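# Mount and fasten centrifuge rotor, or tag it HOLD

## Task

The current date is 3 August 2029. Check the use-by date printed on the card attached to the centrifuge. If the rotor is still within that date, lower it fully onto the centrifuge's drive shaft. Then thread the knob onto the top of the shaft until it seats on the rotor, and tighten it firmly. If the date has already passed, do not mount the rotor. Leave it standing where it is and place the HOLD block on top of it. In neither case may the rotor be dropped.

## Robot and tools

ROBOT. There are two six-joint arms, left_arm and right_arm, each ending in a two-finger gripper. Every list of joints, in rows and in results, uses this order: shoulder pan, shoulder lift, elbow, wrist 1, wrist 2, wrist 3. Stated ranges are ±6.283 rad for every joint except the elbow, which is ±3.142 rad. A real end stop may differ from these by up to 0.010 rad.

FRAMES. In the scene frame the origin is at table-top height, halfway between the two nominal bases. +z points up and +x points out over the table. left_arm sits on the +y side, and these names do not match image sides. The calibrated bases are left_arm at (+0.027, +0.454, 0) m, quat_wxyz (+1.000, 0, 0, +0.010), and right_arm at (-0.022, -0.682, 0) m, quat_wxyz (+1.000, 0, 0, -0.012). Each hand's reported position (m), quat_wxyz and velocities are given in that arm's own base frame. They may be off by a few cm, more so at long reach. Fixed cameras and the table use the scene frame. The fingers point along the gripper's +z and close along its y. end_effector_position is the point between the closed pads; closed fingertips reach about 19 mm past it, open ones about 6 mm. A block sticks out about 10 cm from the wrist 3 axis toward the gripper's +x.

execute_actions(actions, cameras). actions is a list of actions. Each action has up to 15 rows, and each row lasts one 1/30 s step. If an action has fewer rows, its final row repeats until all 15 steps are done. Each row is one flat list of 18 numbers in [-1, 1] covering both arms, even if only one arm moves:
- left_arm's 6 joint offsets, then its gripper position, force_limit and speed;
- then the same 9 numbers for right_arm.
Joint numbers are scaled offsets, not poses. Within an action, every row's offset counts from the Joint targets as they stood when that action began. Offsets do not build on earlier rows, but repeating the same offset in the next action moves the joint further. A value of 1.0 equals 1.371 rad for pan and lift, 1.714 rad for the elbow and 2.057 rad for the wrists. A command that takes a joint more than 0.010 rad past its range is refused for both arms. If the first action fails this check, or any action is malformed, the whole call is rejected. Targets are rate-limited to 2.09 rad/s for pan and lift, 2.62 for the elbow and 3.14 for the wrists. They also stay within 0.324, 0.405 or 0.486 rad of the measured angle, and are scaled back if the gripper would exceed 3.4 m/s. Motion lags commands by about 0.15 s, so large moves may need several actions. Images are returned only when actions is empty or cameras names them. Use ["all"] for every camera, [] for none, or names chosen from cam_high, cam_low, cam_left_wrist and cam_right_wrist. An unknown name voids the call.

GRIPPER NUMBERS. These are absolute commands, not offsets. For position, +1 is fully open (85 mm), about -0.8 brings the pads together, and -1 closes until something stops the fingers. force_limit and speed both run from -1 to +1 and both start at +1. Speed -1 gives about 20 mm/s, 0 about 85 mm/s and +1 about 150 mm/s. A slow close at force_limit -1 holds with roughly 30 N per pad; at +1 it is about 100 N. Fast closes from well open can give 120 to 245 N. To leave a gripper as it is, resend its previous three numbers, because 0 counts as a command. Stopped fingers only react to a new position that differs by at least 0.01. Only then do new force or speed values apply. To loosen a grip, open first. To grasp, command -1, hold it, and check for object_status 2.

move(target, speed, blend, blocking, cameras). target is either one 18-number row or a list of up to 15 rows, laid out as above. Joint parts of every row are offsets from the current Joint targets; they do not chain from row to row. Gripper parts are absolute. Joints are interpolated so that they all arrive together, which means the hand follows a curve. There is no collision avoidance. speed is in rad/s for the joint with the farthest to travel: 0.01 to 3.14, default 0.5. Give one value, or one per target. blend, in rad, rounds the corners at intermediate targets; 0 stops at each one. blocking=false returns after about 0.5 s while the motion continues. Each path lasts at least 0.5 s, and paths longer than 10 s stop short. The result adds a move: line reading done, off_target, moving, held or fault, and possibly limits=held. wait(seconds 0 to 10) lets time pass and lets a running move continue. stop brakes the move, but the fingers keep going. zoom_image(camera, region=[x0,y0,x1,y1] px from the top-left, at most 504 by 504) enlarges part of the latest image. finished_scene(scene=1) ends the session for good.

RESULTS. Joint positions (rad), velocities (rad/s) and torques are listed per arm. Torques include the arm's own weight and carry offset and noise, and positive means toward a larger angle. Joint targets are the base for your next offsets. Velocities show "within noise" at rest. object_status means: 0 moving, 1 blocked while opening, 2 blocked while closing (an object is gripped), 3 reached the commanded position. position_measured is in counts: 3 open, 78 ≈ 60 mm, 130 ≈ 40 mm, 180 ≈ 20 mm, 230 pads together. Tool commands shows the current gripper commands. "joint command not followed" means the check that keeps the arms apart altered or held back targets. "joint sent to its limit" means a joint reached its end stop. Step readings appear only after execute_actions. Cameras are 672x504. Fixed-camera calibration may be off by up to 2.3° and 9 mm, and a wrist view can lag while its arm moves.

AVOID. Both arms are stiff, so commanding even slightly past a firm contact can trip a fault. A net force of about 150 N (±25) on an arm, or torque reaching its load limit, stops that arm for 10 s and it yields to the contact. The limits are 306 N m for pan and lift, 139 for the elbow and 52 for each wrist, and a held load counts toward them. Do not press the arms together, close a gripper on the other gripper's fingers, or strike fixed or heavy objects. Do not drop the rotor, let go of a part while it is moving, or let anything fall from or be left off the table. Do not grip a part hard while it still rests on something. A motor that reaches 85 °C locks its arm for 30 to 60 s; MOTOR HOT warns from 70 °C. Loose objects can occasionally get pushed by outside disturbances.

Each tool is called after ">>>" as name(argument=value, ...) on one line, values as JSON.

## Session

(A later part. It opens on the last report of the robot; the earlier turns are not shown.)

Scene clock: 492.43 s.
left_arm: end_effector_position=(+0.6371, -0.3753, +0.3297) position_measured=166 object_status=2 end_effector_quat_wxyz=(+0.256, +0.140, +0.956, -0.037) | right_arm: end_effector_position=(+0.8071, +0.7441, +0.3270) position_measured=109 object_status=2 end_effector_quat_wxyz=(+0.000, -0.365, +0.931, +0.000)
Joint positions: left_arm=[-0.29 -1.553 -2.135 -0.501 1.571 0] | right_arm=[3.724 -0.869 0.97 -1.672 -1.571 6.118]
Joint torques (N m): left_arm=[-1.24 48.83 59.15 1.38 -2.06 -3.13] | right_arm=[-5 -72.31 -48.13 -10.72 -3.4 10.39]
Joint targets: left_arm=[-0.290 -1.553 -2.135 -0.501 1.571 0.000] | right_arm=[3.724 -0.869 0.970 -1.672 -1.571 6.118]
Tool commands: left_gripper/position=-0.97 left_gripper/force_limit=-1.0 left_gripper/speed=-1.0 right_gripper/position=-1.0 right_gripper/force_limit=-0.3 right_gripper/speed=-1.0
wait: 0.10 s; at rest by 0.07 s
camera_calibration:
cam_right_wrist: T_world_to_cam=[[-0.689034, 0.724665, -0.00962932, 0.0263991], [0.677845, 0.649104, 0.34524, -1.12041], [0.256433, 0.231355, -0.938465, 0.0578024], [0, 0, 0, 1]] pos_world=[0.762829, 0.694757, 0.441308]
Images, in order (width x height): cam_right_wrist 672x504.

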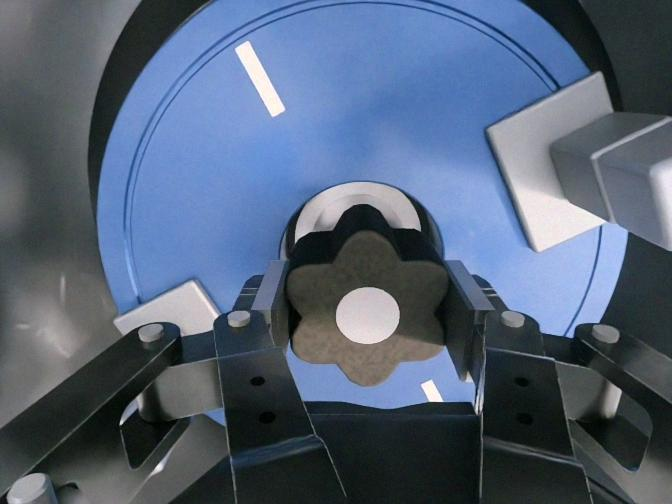

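>>> move(target=[0,0,0,0,0,0,-0.97,-1,-1,0,0,0,0,0,0,0.5,-0.3,-0.5], speed=0.02)

>>> execute_actions(actions=[[[0,0,0,0,0,0,-0.97,-1,-1,0,0,0,0,0,-0.7,0.5,-0.3,-0.5]],[[0,0,0,0,0,0,-0.97,-1,-1,0,0,0,0,0,-0.7,0.5,-0.3,-0.5]],[[0,0,0,0,0,0,-0.97,-1,-1,0,0,0,0,0,-0.7,0.5,-0.3,-0.5]],[[0,0,0,0,0,0,-0.97,-1,-1,0,0,0,0,0,-0.7,0.5,-0.3,-0.5]],[[0,0,0,0,0,0,-0.97,-1,-1,0,0,0,0,0,-0.7,0.5,-0.3,-0.5]],[[0,0,0,0,0,0,-0.97,-1,-1,0,0,0,0,0,-0.7,0.5,-0.3,-0.5]],[[0,0,0,0,0,0,-0.97,-1,-1,0,0,0,0,0,-0.7,0.5,-0.3,-0.5]],[[0,0,0,0,0,0,-0.97,-1,-1,0,0,0,0,0,-0.7,0.5,-0.3,-0.5]]], cameras=["cam_right_wrist"])

>>> zoom_image(camera="cam_right_wrist", region=[270, 160, 470, 320])

Scene clock: 493.37 s.
left_arm: end_effector_position=(+0.6371, -0.3754, +0.3297) position_measured=166 object_status=2 end_effector_quat_wxyz=(+0.256, +0.140, +0.956, -0.037) | right_arm: end_effector_position=(+0.8071, +0.7441, +0.3269) position_measured=66 object_status=0 end_effector_quat_wxyz=(+0.000, -0.365, +0.931, +0.000)
Joint positions: left_arm=[-0.29 -1.553 -2.135 -0.501 1.571 0] | right_arm=[3.724 -0.869 0.97 -1.672 -1.571 6.118]
Joint torques (N m): left_arm=[17.46 51.41 62.54 2.85 4.7 -3.37] | right_arm=[-0.34 -93.58 -49.55 -10.82 -0.63 -4.54]
Joint targets: left_arm=[-0.290 -1.553 -2.135 -0.501 1.571 0.000] | right_arm=[3.724 -0.869 0.970 -1.672 -1.571 6.118]
move: done

Scene clock: 498.00 s.
left_arm: end_effector_position=(+0.6371, -0.3754, +0.3297) position_measured=166 object_status=2 end_effector_quat_wxyz=(+0.256, +0.140, +0.956, -0.037) | right_arm: end_effector_position=(+0.8071, +0.7441, +0.3270) position_measured=66 object_status=3 end_effector_quat_wxyz=(+0.000, +0.149, +0.989, +0.000)
Joint positions: left_arm=[-0.29 -1.553 -2.135 -0.501 1.571 0] | right_arm=[3.724 -0.869 0.97 -1.672 -1.571 -5.402]
Joint torques (N m): left_arm=[24.77 46.84 80.5 6.3 3.86 -3.63] | right_arm=[8.34 -99.64 -49.66 -9.41 1.16 -4.61]
Joint targets: left_arm=[-0.290 -1.553 -2.135 -0.501 1.571 0.000] | right_arm=[3.724 -0.869 0.970 -1.672 -1.571 -5.403]
Step readings (joint positions of left_arm | right_arm):
0: [-0.290 -1.553 -2.135 -0.501 1.571 0.000] | [3.724 -0.869 0.970 -1.672 -1.571 6.118]
1: [-0.290 -1.553 -2.135 -0.501 1.571 0.000] | [3.724 -0.869 0.970 -1.672 -1.571 6.116]
2: [-0.290 -1.553 -2.135 -0.501 1.571 0.000] | [3.724 -0.869 0.970 -1.672 -1.571 6.079]
4: [-0.290 -1.553 -2.135 -0.501 1.571 0.000] | [3.724 -0.869 0.970 -1.672 -1.571 5.957]
8: [-0.290 -1.553 -2.135 -0.501 1.571 0.000] | [3.724 -0.869 0.970 -1.672 -1.571 5.591]
15: [-0.290 -1.553 -2.135 -0.501 1.571 0.000] | [3.724 -0.869 0.970 -1.672 -1.571 4.888]
16: [-0.290 -1.553 -2.135 -0.501 1.571 0.000] | [3.724 -0.869 0.970 -1.672 -1.571 4.823]
17: [-0.290 -1.553 -2.135 -0.501 1.571 0.000] | [3.724 -0.869 0.970 -1.672 -1.571 4.751]
19: [-0.290 -1.553 -2.135 -0.501 1.571 0.000] | [3.724 -0.869 0.970 -1.672 -1.571 4.582]
23: [-0.290 -1.553 -2.135 -0.501 1.571 0.000] | [3.724 -0.869 0.970 -1.672 -1.571 4.179]
30: [-0.290 -1.553 -2.135 -0.501 1.571 0.000] | [3.724 -0.869 0.970 -1.672 -1.571 3.463]
31: [-0.290 -1.553 -2.135 -0.501 1.571 0.000] | [3.724 -0.869 0.970 -1.672 -1.571 3.394]
32: [-0.290 -1.553 -2.135 -0.501 1.571 0.000] | [3.724 -0.869 0.970 -1.672 -1.571 3.303]
34: [-0.290 -1.553 -2.135 -0.501 1.571 0.000] | [3.724 -0.869 0.970 -1.672 -1.571 3.132]
38: [-0.290 -1.553 -2.135 -0.501 1.571 0.000] | [3.724 -0.869 0.970 -1.672 -1.571 2.727]
45: [-0.290 -1.553 -2.135 -0.501 1.571 0.000] | [3.724 -0.869 0.970 -1.672 -1.571 2.013]
46: [-0.290 -1.553 -2.135 -0.501 1.571 0.000] | [3.724 -0.869 0.970 -1.672 -1.571 1.946]
47: [-0.290 -1.553 -2.135 -0.501 1.571 0.000] | [3.724 -0.869 0.970 -1.672 -1.571 1.873]
49: [-0.290 -1.553 -2.135 -0.501 1.571 0.000] | [3.724 -0.869 0.970 -1.672 -1.571 1.703]
53: [-0.290 -1.553 -2.135 -0.501 1.571 0.000] | [3.724 -0.869 0.970 -1.672 -1.571 1.299]
60: [-0.290 -1.553 -2.135 -0.501 1.571 0.000] | [3.724 -0.869 0.970 -1.672 -1.571 0.583]
61: [-0.290 -1.553 -2.135 -0.501 1.571 0.000] | [3.724 -0.869 0.970 -1.672 -1.571 0.514]
62: [-0.290 -1.553 -2.135 -0.501 1.571 0.000] | [3.724 -0.869 0.970 -1.672 -1.571 0.423]
64: [-0.290 -1.553 -2.135 -0.501 1.571 0.000] | [3.724 -0.869 0.970 -1.672 -1.571 0.252]
68: [-0.290 -1.553 -2.135 -0.501 1.571 0.000] | [3.724 -0.869 0.970 -1.672 -1.571 -0.153]
75: [-0.290 -1.553 -2.135 -0.501 1.571 0.000] | [3.724 -0.869 0.970 -1.672 -1.571 -0.867]
76: [-0.290 -1.553 -2.135 -0.501 1.571 0.000] | [3.724 -0.869 0.970 -1.672 -1.571 -0.934]
77: [-0.290 -1.553 -2.135 -0.501 1.571 0.000] | [3.724 -0.869 0.970 -1.672 -1.571 -1.007]
79: [-0.290 -1.553 -2.135 -0.501 1.571 0.000] | [3.724 -0.869 0.970 -1.672 -1.571 -1.177]
83: [-0.290 -1.553 -2.135 -0.501 1.571 0.000] | [3.724 -0.869 0.970 -1.672 -1.571 -1.581]
90: [-0.290 -1.553 -2.135 -0.501 1.571 0.000] | [3.724 -0.869 0.970 -1.672 -1.571 -2.297]
91: [-0.290 -1.553 -2.135 -0.501 1.571 0.000] | [3.724 -0.869 0.970 -1.672 -1.571 -2.366]
92: [-0.290 -1.553 -2.135 -0.501 1.571 0.000] | [3.724 -0.869 0.970 -1.672 -1.571 -2.457]
94: [-0.290 -1.553 -2.135 -0.501 1.571 0.000] | [3.724 -0.869 0.970 -1.672 -1.571 -2.628]
98: [-0.290 -1.553 -2.135 -0.501 1.571 0.000] | [3.724 -0.869 0.970 -1.672 -1.571 -3.033]
105: [-0.290 -1.553 -2.135 -0.501 1.571 0.000] | [3.724 -0.869 0.970 -1.672 -1.571 -3.748]
106: [-0.290 -1.553 -2.135 -0.501 1.571 0.000] | [3.724 -0.869 0.970 -1.672 -1.571 -3.814]
107: [-0.290 -1.553 -2.135 -0.501 1.571 0.000] | [3.724 -0.869 0.970 -1.672 -1.571 -3.887]
109: [-0.290 -1.553 -2.135 -0.501 1.571 0.000] | [3.724 -0.869 0.970 -1.672 -1.571 -4.057]
113: [-0.290 -1.553 -2.135 -0.501 1.571 0.000] | [3.724 -0.869 0.970 -1.672 -1.571 -4.461]
120: [-0.290 -1.553 -2.135 -0.501 1.571 0.000] | [3.724 -0.869 0.970 -1.672 -1.571 -5.178]
camera_calibration:
cam_right_wrist: T_world_to_cam=[[0.282045, 0.959355, -0.00945634, -0.931969], [0.901244, -0.261555, 0.345468, -0.623162], [0.328953, -0.10596, -0.938383, 0.250259], [0, 0, 0, 1]] pos_world=[0.742155, 0.757615, 0.441308]
Images, in order (width x height): cam_right_wrist 672x504.

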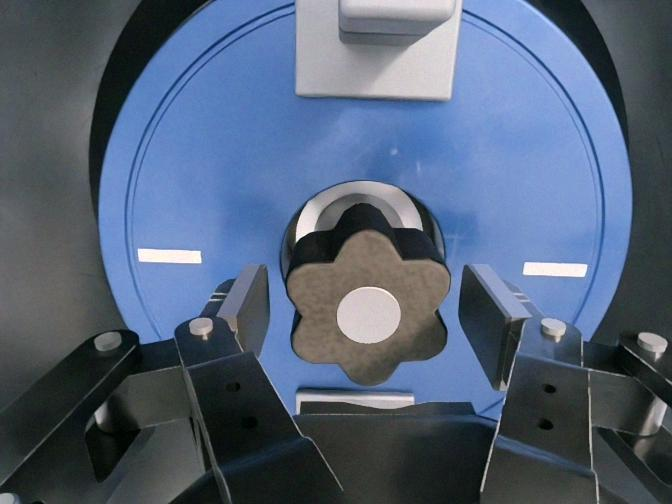

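Scaled by 2.520.

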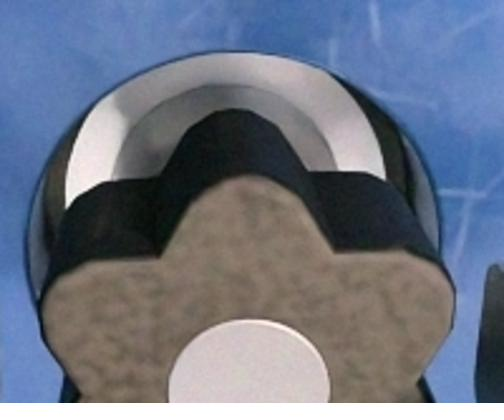

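>>> move(target=[0,0,0,0,0,0,-0.97,-1,-1,0,0,0,0,0,0,-1,0.3,-1], speed=0.05)

>>> move(target=[0,0,0,0,0,0,-0.97,-1,-1,0,0.00003,0.0004,-0.00036,0,0.5,-1,0.3,-1], speed=1.2)

>>> move(target=[0,0,0,0,0,0,-0.97,-1,-1,0,0.00003,0.0004,-0.00036,0,0.5,-1,0.3,-1], speed=1.2)

Scene clock: 499.47 s.
left_arm: end_effector_position=(+0.6371, -0.3753, +0.3297) position_measured=166 object_status=2 end_effector_quat_wxyz=(+0.256, +0.140, +0.956, -0.037) | right_arm: end_effector_position=(+0.8071, +0.7442, +0.3272) position_measured=110 object_status=0 end_effector_quat_wxyz=(+0.000, +0.148, +0.989, +0.000)
Joint positions: left_arm=[-0.29 -1.553 -2.135 -0.501 1.571 0] | right_arm=[3.724 -0.869 0.97 -1.672 -1.571 -5.403]
Joint torques (N m): left_arm=[14.54 45.68 80.82 5.84 2.45 -3.23] | right_arm=[-1.58 -88.76 -37.35 0 -0.17 -1.96]
Joint targets: left_arm=[-0.290 -1.553 -2.135 -0.501 1.571 0.000] | right_arm=[3.724 -0.869 0.970 -1.672 -1.571 -5.403]
move: done

Scene clock: 501.07 s.
left_arm: end_effector_position=(+0.6371, -0.3754, +0.3297) position_measured=166 object_status=2 end_effector_quat_wxyz=(+0.256, +0.140, +0.956, -0.037) | right_arm: end_effector_position=(+0.8071, +0.7441, +0.3265) position_measured=110 object_status=2 end_effector_quat_wxyz=(+0.000, +0.616, +0.788, +0.000)
Joint positions: left_arm=[-0.29 -1.553 -2.135 -0.501 1.571 0] | right_arm=[3.724 -0.868 0.971 -1.673 -1.571 -4.374]
Joint torques (N m): left_arm=[3.8 43.61 62.71 1.6 0.43 -3.61] | right_arm=[-10.74 -79.91 -31.75 -1.37 -3.23 9.09]
Joint targets: left_arm=[-0.290 -1.553 -2.135 -0.501 1.571 0.000] | right_arm=[3.724 -0.869 0.971 -1.673 -1.571 -4.374]
move: done

Scene clock: 502.67 s.
left_arm: end_effector_position=(+0.6371, -0.3754, +0.3296) position_measured=166 object_status=2 end_effector_quat_wxyz=(+0.256, +0.140, +0.956, -0.037) | right_arm: end_effector_position=(+0.8070, +0.7440, +0.3261) position_measured=110 object_status=2 end_effector_quat_wxyz=(+0.000, +0.924, +0.383, +0.000)
Joint positions: left_arm=[-0.29 -1.553 -2.135 -0.501 1.571 0] | right_arm=[3.724 -0.869 0.971 -1.674 -1.571 -3.346]
Joint torques (N m): left_arm=[12.18 49.86 60.76 2.78 1.91 -3.17] | right_arm=[-15.9 -67.65 -33.42 -12.67 -0.22 7.04]
Joint targets: left_arm=[-0.290 -1.553 -2.135 -0.501 1.571 0.000] | right_arm=[3.724 -0.869 0.971 -1.674 -1.571 -3.345]
move: done

>>> move(target=[0,0,0,0,0,0,-0.97,-1,-1,0,0.00003,0.0004,-0.00036,0,0.75,-1,0.3,-1], speed=1.2)

>>> move(target=[0,0,0,0,0,0,-0.97,-1,-1,0,0.00003,0.0004,-0.00036,0,0.75,-1,0.3,-1], speed=1.2, cameras=["cam_right_wrist"])

>>> zoom_image(camera="cam_right_wrist", region=[270, 160, 470, 320])

Scene clock: 504.90 s.
left_arm: end_effector_position=(+0.6371, -0.3753, +0.3297) position_measured=166 object_status=2 end_effector_quat_wxyz=(+0.256, +0.140, +0.956, -0.037) | right_arm: end_effector_position=(+0.8070, +0.7441, +0.3258) position_measured=110 object_status=2 end_effector_quat_wxyz=(+0.000, +0.929, -0.369, +0.000)
Joint positions: left_arm=[-0.29 -1.553 -2.135 -0.501 1.571 0] | right_arm=[3.724 -0.869 0.972 -1.675 -1.571 -1.803]
Joint torques (N m): left_arm=[-141.36 59.3 76.14 3.43 -27.75 -2.99] | right_arm=[2.1 -67.55 -25.59 -14.8 4.55 43.24]
Joint targets: left_arm=[-0.290 -1.553 -2.135 -0.501 1.571 0.000] | right_arm=[3.724 -0.869 0.972 -1.675 -1.571 -1.802]
move: done

Scene clock: 506.23 s.
left_arm: end_effector_position=(+0.6424, -0.3626, +0.3304) position_measured=166 object_status=2 end_effector_quat_wxyz=(+0.258, +0.148, +0.954, -0.021) | right_arm: end_effector_position=(+0.8070, +0.7441, +0.3257) position_measured=110 object_status=2 end_effector_quat_wxyz=(+0.000, +0.890, -0.456, +0.000)
Joint positions: left_arm=[-0.28 -1.552 -2.135 -0.501 1.593 0.034] | right_arm=[3.724 -0.869 0.972 -1.675 -1.571 -1.613]
Joint torques (N m): left_arm=[-1.84 58.5 71.49 4.46 0.79 -7.25] | right_arm=[-22.61 -62.18 -19.53 0.03 3.45 35.48]
Joint targets: left_arm=[-0.280 -1.552 -2.135 -0.501 1.593 0.034] | right_arm=[3.724 -0.868 0.972 -1.675 -1.571 -1.613]
Tool commands: left_gripper/position=-0.968627 left_gripper/force_limit=-1.0 left_gripper/speed=-1.0 right_gripper/position=-1.0 right_gripper/force_limit=+0.3 right_gripper/speed=-1.0
FORCE FAULT: contact force on the left arm reached its limit, and that arm stopped. The contact can be on any part of that arm, not only on its tool. That arm's remaining commands of this call were not run. That arm is still stopped at the end of this call. That arm stays stopped for about 9 more seconds. Until then a move that you send moves the other arm only, and its call returns only when the move has ended. Once the stop has ended, the next robot result says so. If the stop ends while you think or write, that arm runs what you send next, counted from new Joint targets: where its joints stand when the stop ends. While its stop runs, that arm takes no new command, but its gripper still runs the gripper command that each later call begins with. Until it ends, the stop uses up actions while you think or wait. An arm that is not stopped still takes commands.
move: fault (left_arm), off_target (right_arm; braked at the fault stop of left_arm); left_arm: the wrist 3 is farthest, 0.034 rad from its target; right_arm: the wrist 3 is farthest, 1.354 rad from its target
camera_calibration:
cam_right_wrist: T_world_to_cam=[[-0.803991, -0.594566, -0.00951455, 1.1007], [-0.560707, 0.752684, 0.345071, -0.197348], [-0.198006, 0.282769, -0.938528, 0.385111], [0, 0, 0, 1]] pos_world=[0.85055, 0.69408, 0.440009]
Images, in order (width x height): cam_right_wrist 672x504.

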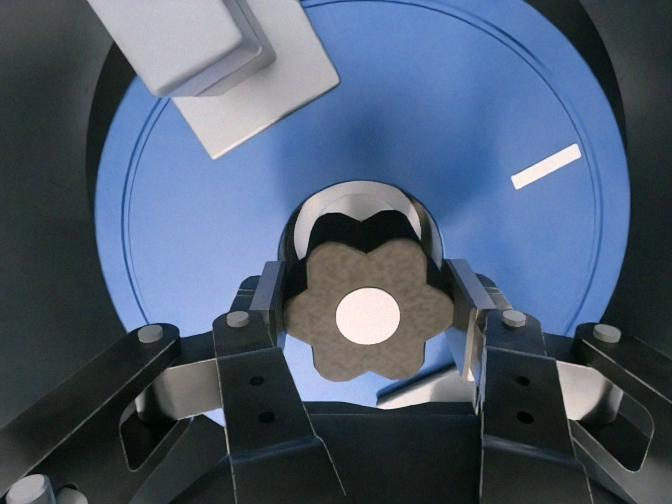

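Scaled by 2.520.

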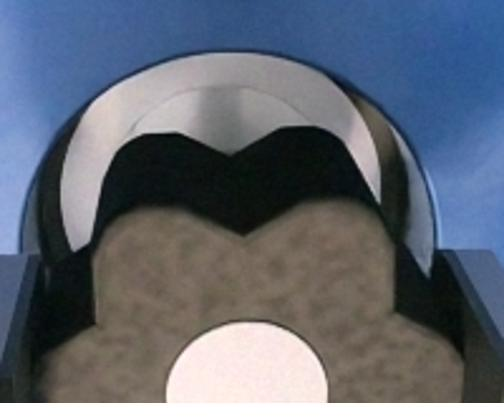

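>>> move(target=[0,0,0,0,0,0,-0.97,-1,-1,0,0,0,0,0,0,0.5,-0.3,-0.7], speed=0.05)

>>> move(target=[[0,0,0,0,0,0,-0.97,-1,-1,0,-0.0046,-0.0698,0.0613,0,0,0.5,-0.3,-0.7],[0,0,0,0,0,0,-0.97,-1,-1,0,0.049,-0.3006,0.2178,0,0,0.5,-0.3,-0.7]], speed=0.25, blend=0.02, cameras=["cam_right_wrist"])

Scene clock: 507.57 s.
left_arm: end_effector_position=(+0.6418, -0.3636, +0.3304) position_measured=166 object_status=2 end_effector_quat_wxyz=(+0.258, +0.149, +0.954, -0.022) | right_arm: end_effector_position=(+0.8071, +0.7439, +0.3257) position_measured=66 object_status=0 end_effector_quat_wxyz=(+0.000, +0.890, -0.456, +0.000)
Joint positions: left_arm=[-0.28 -1.551 -2.135 -0.502 1.591 0.034] | right_arm=[3.724 -0.868 0.972 -1.675 -1.571 -1.613]
Joint torques (N m): left_arm=[53.86 43.6 77.13 5.88 12.45 -6.86] | right_arm=[8.93 -99.3 -51.1 -8.3 -0.17 -4.7]
Joint targets: left_arm=[-0.280 -1.551 -2.135 -0.502 1.591 0.034] | right_arm=[3.724 -0.868 0.972 -1.675 -1.571 -1.613]
Tool commands: left_gripper/position=-0.968627 left_gripper/force_limit=-1.0 left_gripper/speed=-1.0 right_gripper/position=+0.5 right_gripper/force_limit=-0.3 right_gripper/speed=-0.7
FORCE FAULT, CONTINUED: the left arm was still stopped when this call began, by the force fault that an earlier result reported. Since the last result the stop counts as 1 of the actions that you can send in this scene. That arm ran no command of this call. That arm is still stopped at the end of this call. That arm stays stopped for about 8 more seconds. If the stop ends while you think or write, that arm runs what you send next, counted from new Joint targets: where its joints stand when the stop ends. While its stop runs, that arm takes no new command, but its gripper still runs the gripper command that each later call begins with.
move: done (right_arm), not run (left_arm; its earlier fault stop)

Scene clock: 510.17 s.
left_arm: end_effector_position=(+0.6418, -0.3636, +0.3304) position_measured=166 object_status=2 end_effector_quat_wxyz=(+0.258, +0.149, +0.954, -0.022) | right_arm: end_effector_position=(+0.8072, +0.7442, +0.5498) position_measured=66 object_status=3 end_effector_quat_wxyz=(+0.000, +0.890, -0.456, +0.000)
Joint positions: left_arm=[-0.28 -1.551 -2.135 -0.502 1.591 0.034] | right_arm=[3.724 -0.801 0.457 -1.227 -1.571 -1.613]
Joint torques (N m): left_arm=[53.36 41.25 76.26 5.53 12.94 -7.38] | right_arm=[4.11 -79.98 -49.36 -1.31 1.38 -4.77]
Joint targets: left_arm=[-0.280 -1.551 -2.135 -0.502 1.591 0.034] | right_arm=[3.724 -0.801 0.457 -1.227 -1.571 -1.613]
Tool commands: left_gripper/position=-0.968627 left_gripper/force_limit=-1.0 left_gripper/speed=-1.0 right_gripper/position=+0.5 right_gripper/force_limit=-0.3 right_gripper/speed=-0.7
FORCE FAULT, CONTINUED: the left arm was still stopped when this call began, by the force fault that an earlier result reported. That arm ran no command of this call. That arm is still stopped at the end of this call. That arm stays stopped for about 5 more seconds. If the stop ends while you think or write, that arm runs what you send next, counted from new Joint targets: where its joints stand when the stop ends. While its stop runs, that arm takes no new command, but its gripper still runs the gripper command that each later call begins with.
move: done (right_arm), not run (left_arm; its earlier fault stop)
camera_calibration:
cam_right_wrist: T_world_to_cam=[[-0.803991, -0.594566, -0.00951455, 1.10297], [-0.560707, 0.752684, 0.345071, -0.274697], [-0.198006, 0.282769, -0.938528, 0.595427], [0, 0, 0, 1]] pos_world=[0.85065, 0.69418, 0.664109]
Images, in order (width x height): cam_right_wrist 672x504.

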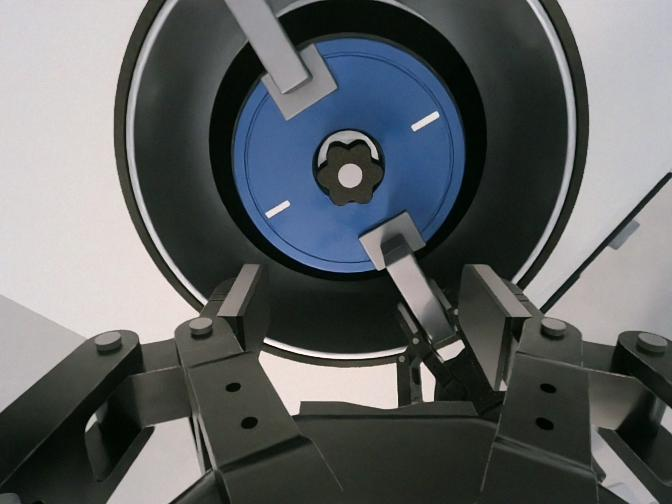

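>>> wait(seconds=5.5)

>>> move(target=[0,0,0,0,0,0,0.3,0,-0.5,0,0,0,0,0,0,0.5,-0.3,-0.7], speed=0.1)

>>> move(target=[0,0.1589,0.0292,-0.1302,0,0,0.3,0,-0.5,0,0,0,0,0,0,0.5,-0.3,-0.7], speed=0.2, cameras=["cam_right_wrist","cam_low"])

>>> zoom_image(camera="cam_low", region=[320, 170, 400, 240])

>>> zoom_image(camera="cam_right_wrist", region=[300, 120, 400, 220])

Scene clock: 515.93 s.
left_arm: end_effector_position=(+0.6418, -0.3636, +0.3304) position_measured=166 object_status=2 end_effector_quat_wxyz=(+0.258, +0.149, +0.954, -0.022) | right_arm: end_effector_position=(+0.8072, +0.7442, +0.5499) position_measured=66 object_status=3 end_effector_quat_wxyz=(+0.000, +0.890, -0.456, +0.000)
Joint positions: left_arm=[-0.28 -1.551 -2.135 -0.502 1.591 0.034] | right_arm=[3.724 -0.801 0.457 -1.227 -1.571 -1.613]
Joint torques (N m): left_arm=[56.19 41.22 76.56 5.64 12.3 -7.28] | right_arm=[-7.01 -79.37 -48.16 -1.34 1.26 -4.62]
Joint targets: left_arm=[-0.280 -1.551 -2.135 -0.502 1.591 0.034] | right_arm=[3.724 -0.801 0.457 -1.227 -1.571 -1.613]
Tool commands: left_gripper/position=-0.968627 left_gripper/force_limit=-1.0 left_gripper/speed=-1.0 right_gripper/position=+0.5 right_gripper/force_limit=-0.3 right_gripper/speed=-0.7
FORCE FAULT, CONTINUED: the left arm's stop, for the force fault that an earlier result reported, is over. The rest of the stop counts as 9 of the actions that you can send in this scene. That arm's target is now where it stood when the stop ended, not its last command. That arm accepts commands again.
wait: 5.50 s; at rest from the start

Scene clock: 516.77 s.
left_arm: end_effector_position=(+0.6418, -0.3636, +0.3304) position_measured=91 object_status=0 end_effector_quat_wxyz=(+0.258, +0.149, +0.954, -0.022) | right_arm: end_effector_position=(+0.8072, +0.7442, +0.5499) position_measured=66 object_status=3 end_effector_quat_wxyz=(+0.000, +0.890, -0.456, +0.000)
Joint positions: left_arm=[-0.28 -1.551 -2.135 -0.502 1.591 0.034] | right_arm=[3.724 -0.801 0.457 -1.227 -1.571 -1.613]
Joint torques (N m): left_arm=[0.4 43.43 83.48 6.86 -2.1 -4.65] | right_arm=[-9.58 -79.22 -48.16 -1.39 1.34 -4.55]
Joint targets: left_arm=[-0.280 -1.551 -2.135 -0.502 1.591 0.034] | right_arm=[3.724 -0.801 0.457 -1.227 -1.571 -1.613]
move: done

Scene clock: 518.57 s.
left_arm: end_effector_position=(+0.5730, -0.3438, +0.4530) position_measured=91 object_status=3 end_effector_quat_wxyz=(+0.258, +0.149, +0.954, -0.022) | right_arm: end_effector_position=(+0.8072, +0.7442, +0.5499) position_measured=66 object_status=3 end_effector_quat_wxyz=(+0.000, +0.890, -0.456, +0.000)
Joint positions: left_arm=[-0.28 -1.334 -2.085 -0.769 1.591 0.034] | right_arm=[3.724 -0.801 0.457 -1.227 -1.571 -1.613]
Joint torques (N m): left_arm=[-5.19 52.54 93.19 2.21 -1.28 -4.89] | right_arm=[-12.23 -79.54 -48.27 -1.4 1.3 -4.29]
Joint targets: left_arm=[-0.280 -1.334 -2.085 -0.769 1.591 0.034] | right_arm=[3.724 -0.801 0.457 -1.227 -1.571 -1.613]
move: done
camera_calibration:
cam_right_wrist: T_world_to_cam=[[-0.803962, -0.594603, -0.00961859, 1.10304], [-0.560783, 0.752652, 0.345017, -0.27461], [-0.197909, 0.282775, -0.938547, 0.595446], [0, 0, 0, 1]] pos_world=[0.85065, 0.69418, 0.664209]
Images, in order (width x height): cam_low 672x504, cam_right_wrist 672x504.

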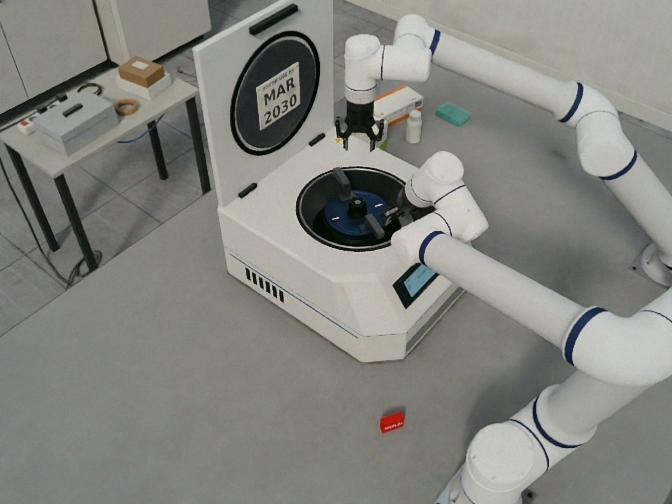

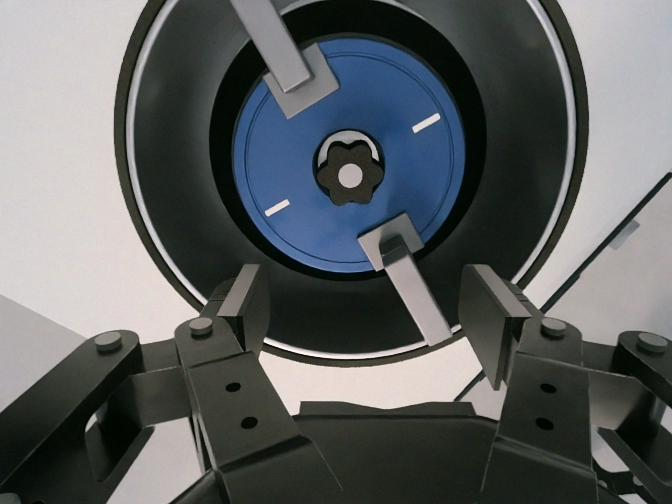

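Scaled by 6.300.

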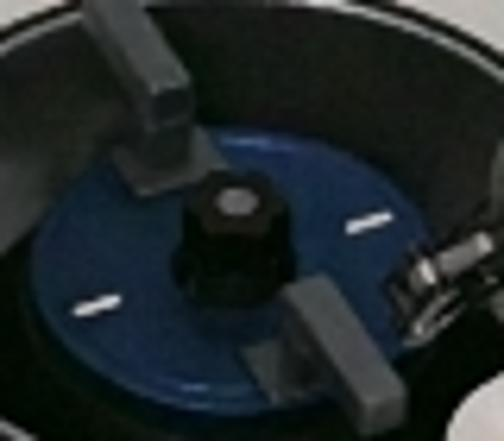

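Scaled by 5.040.

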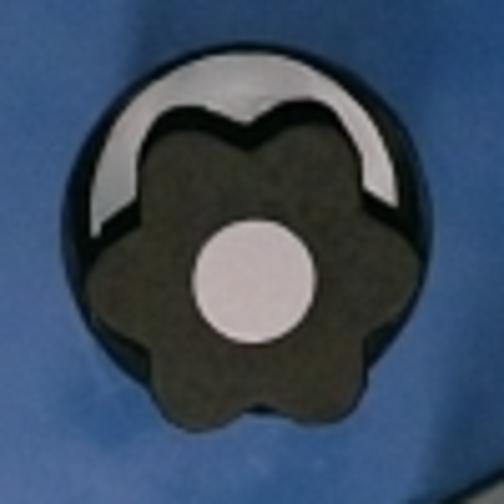

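>>> finished_scene()

The scene is finished: the task was done.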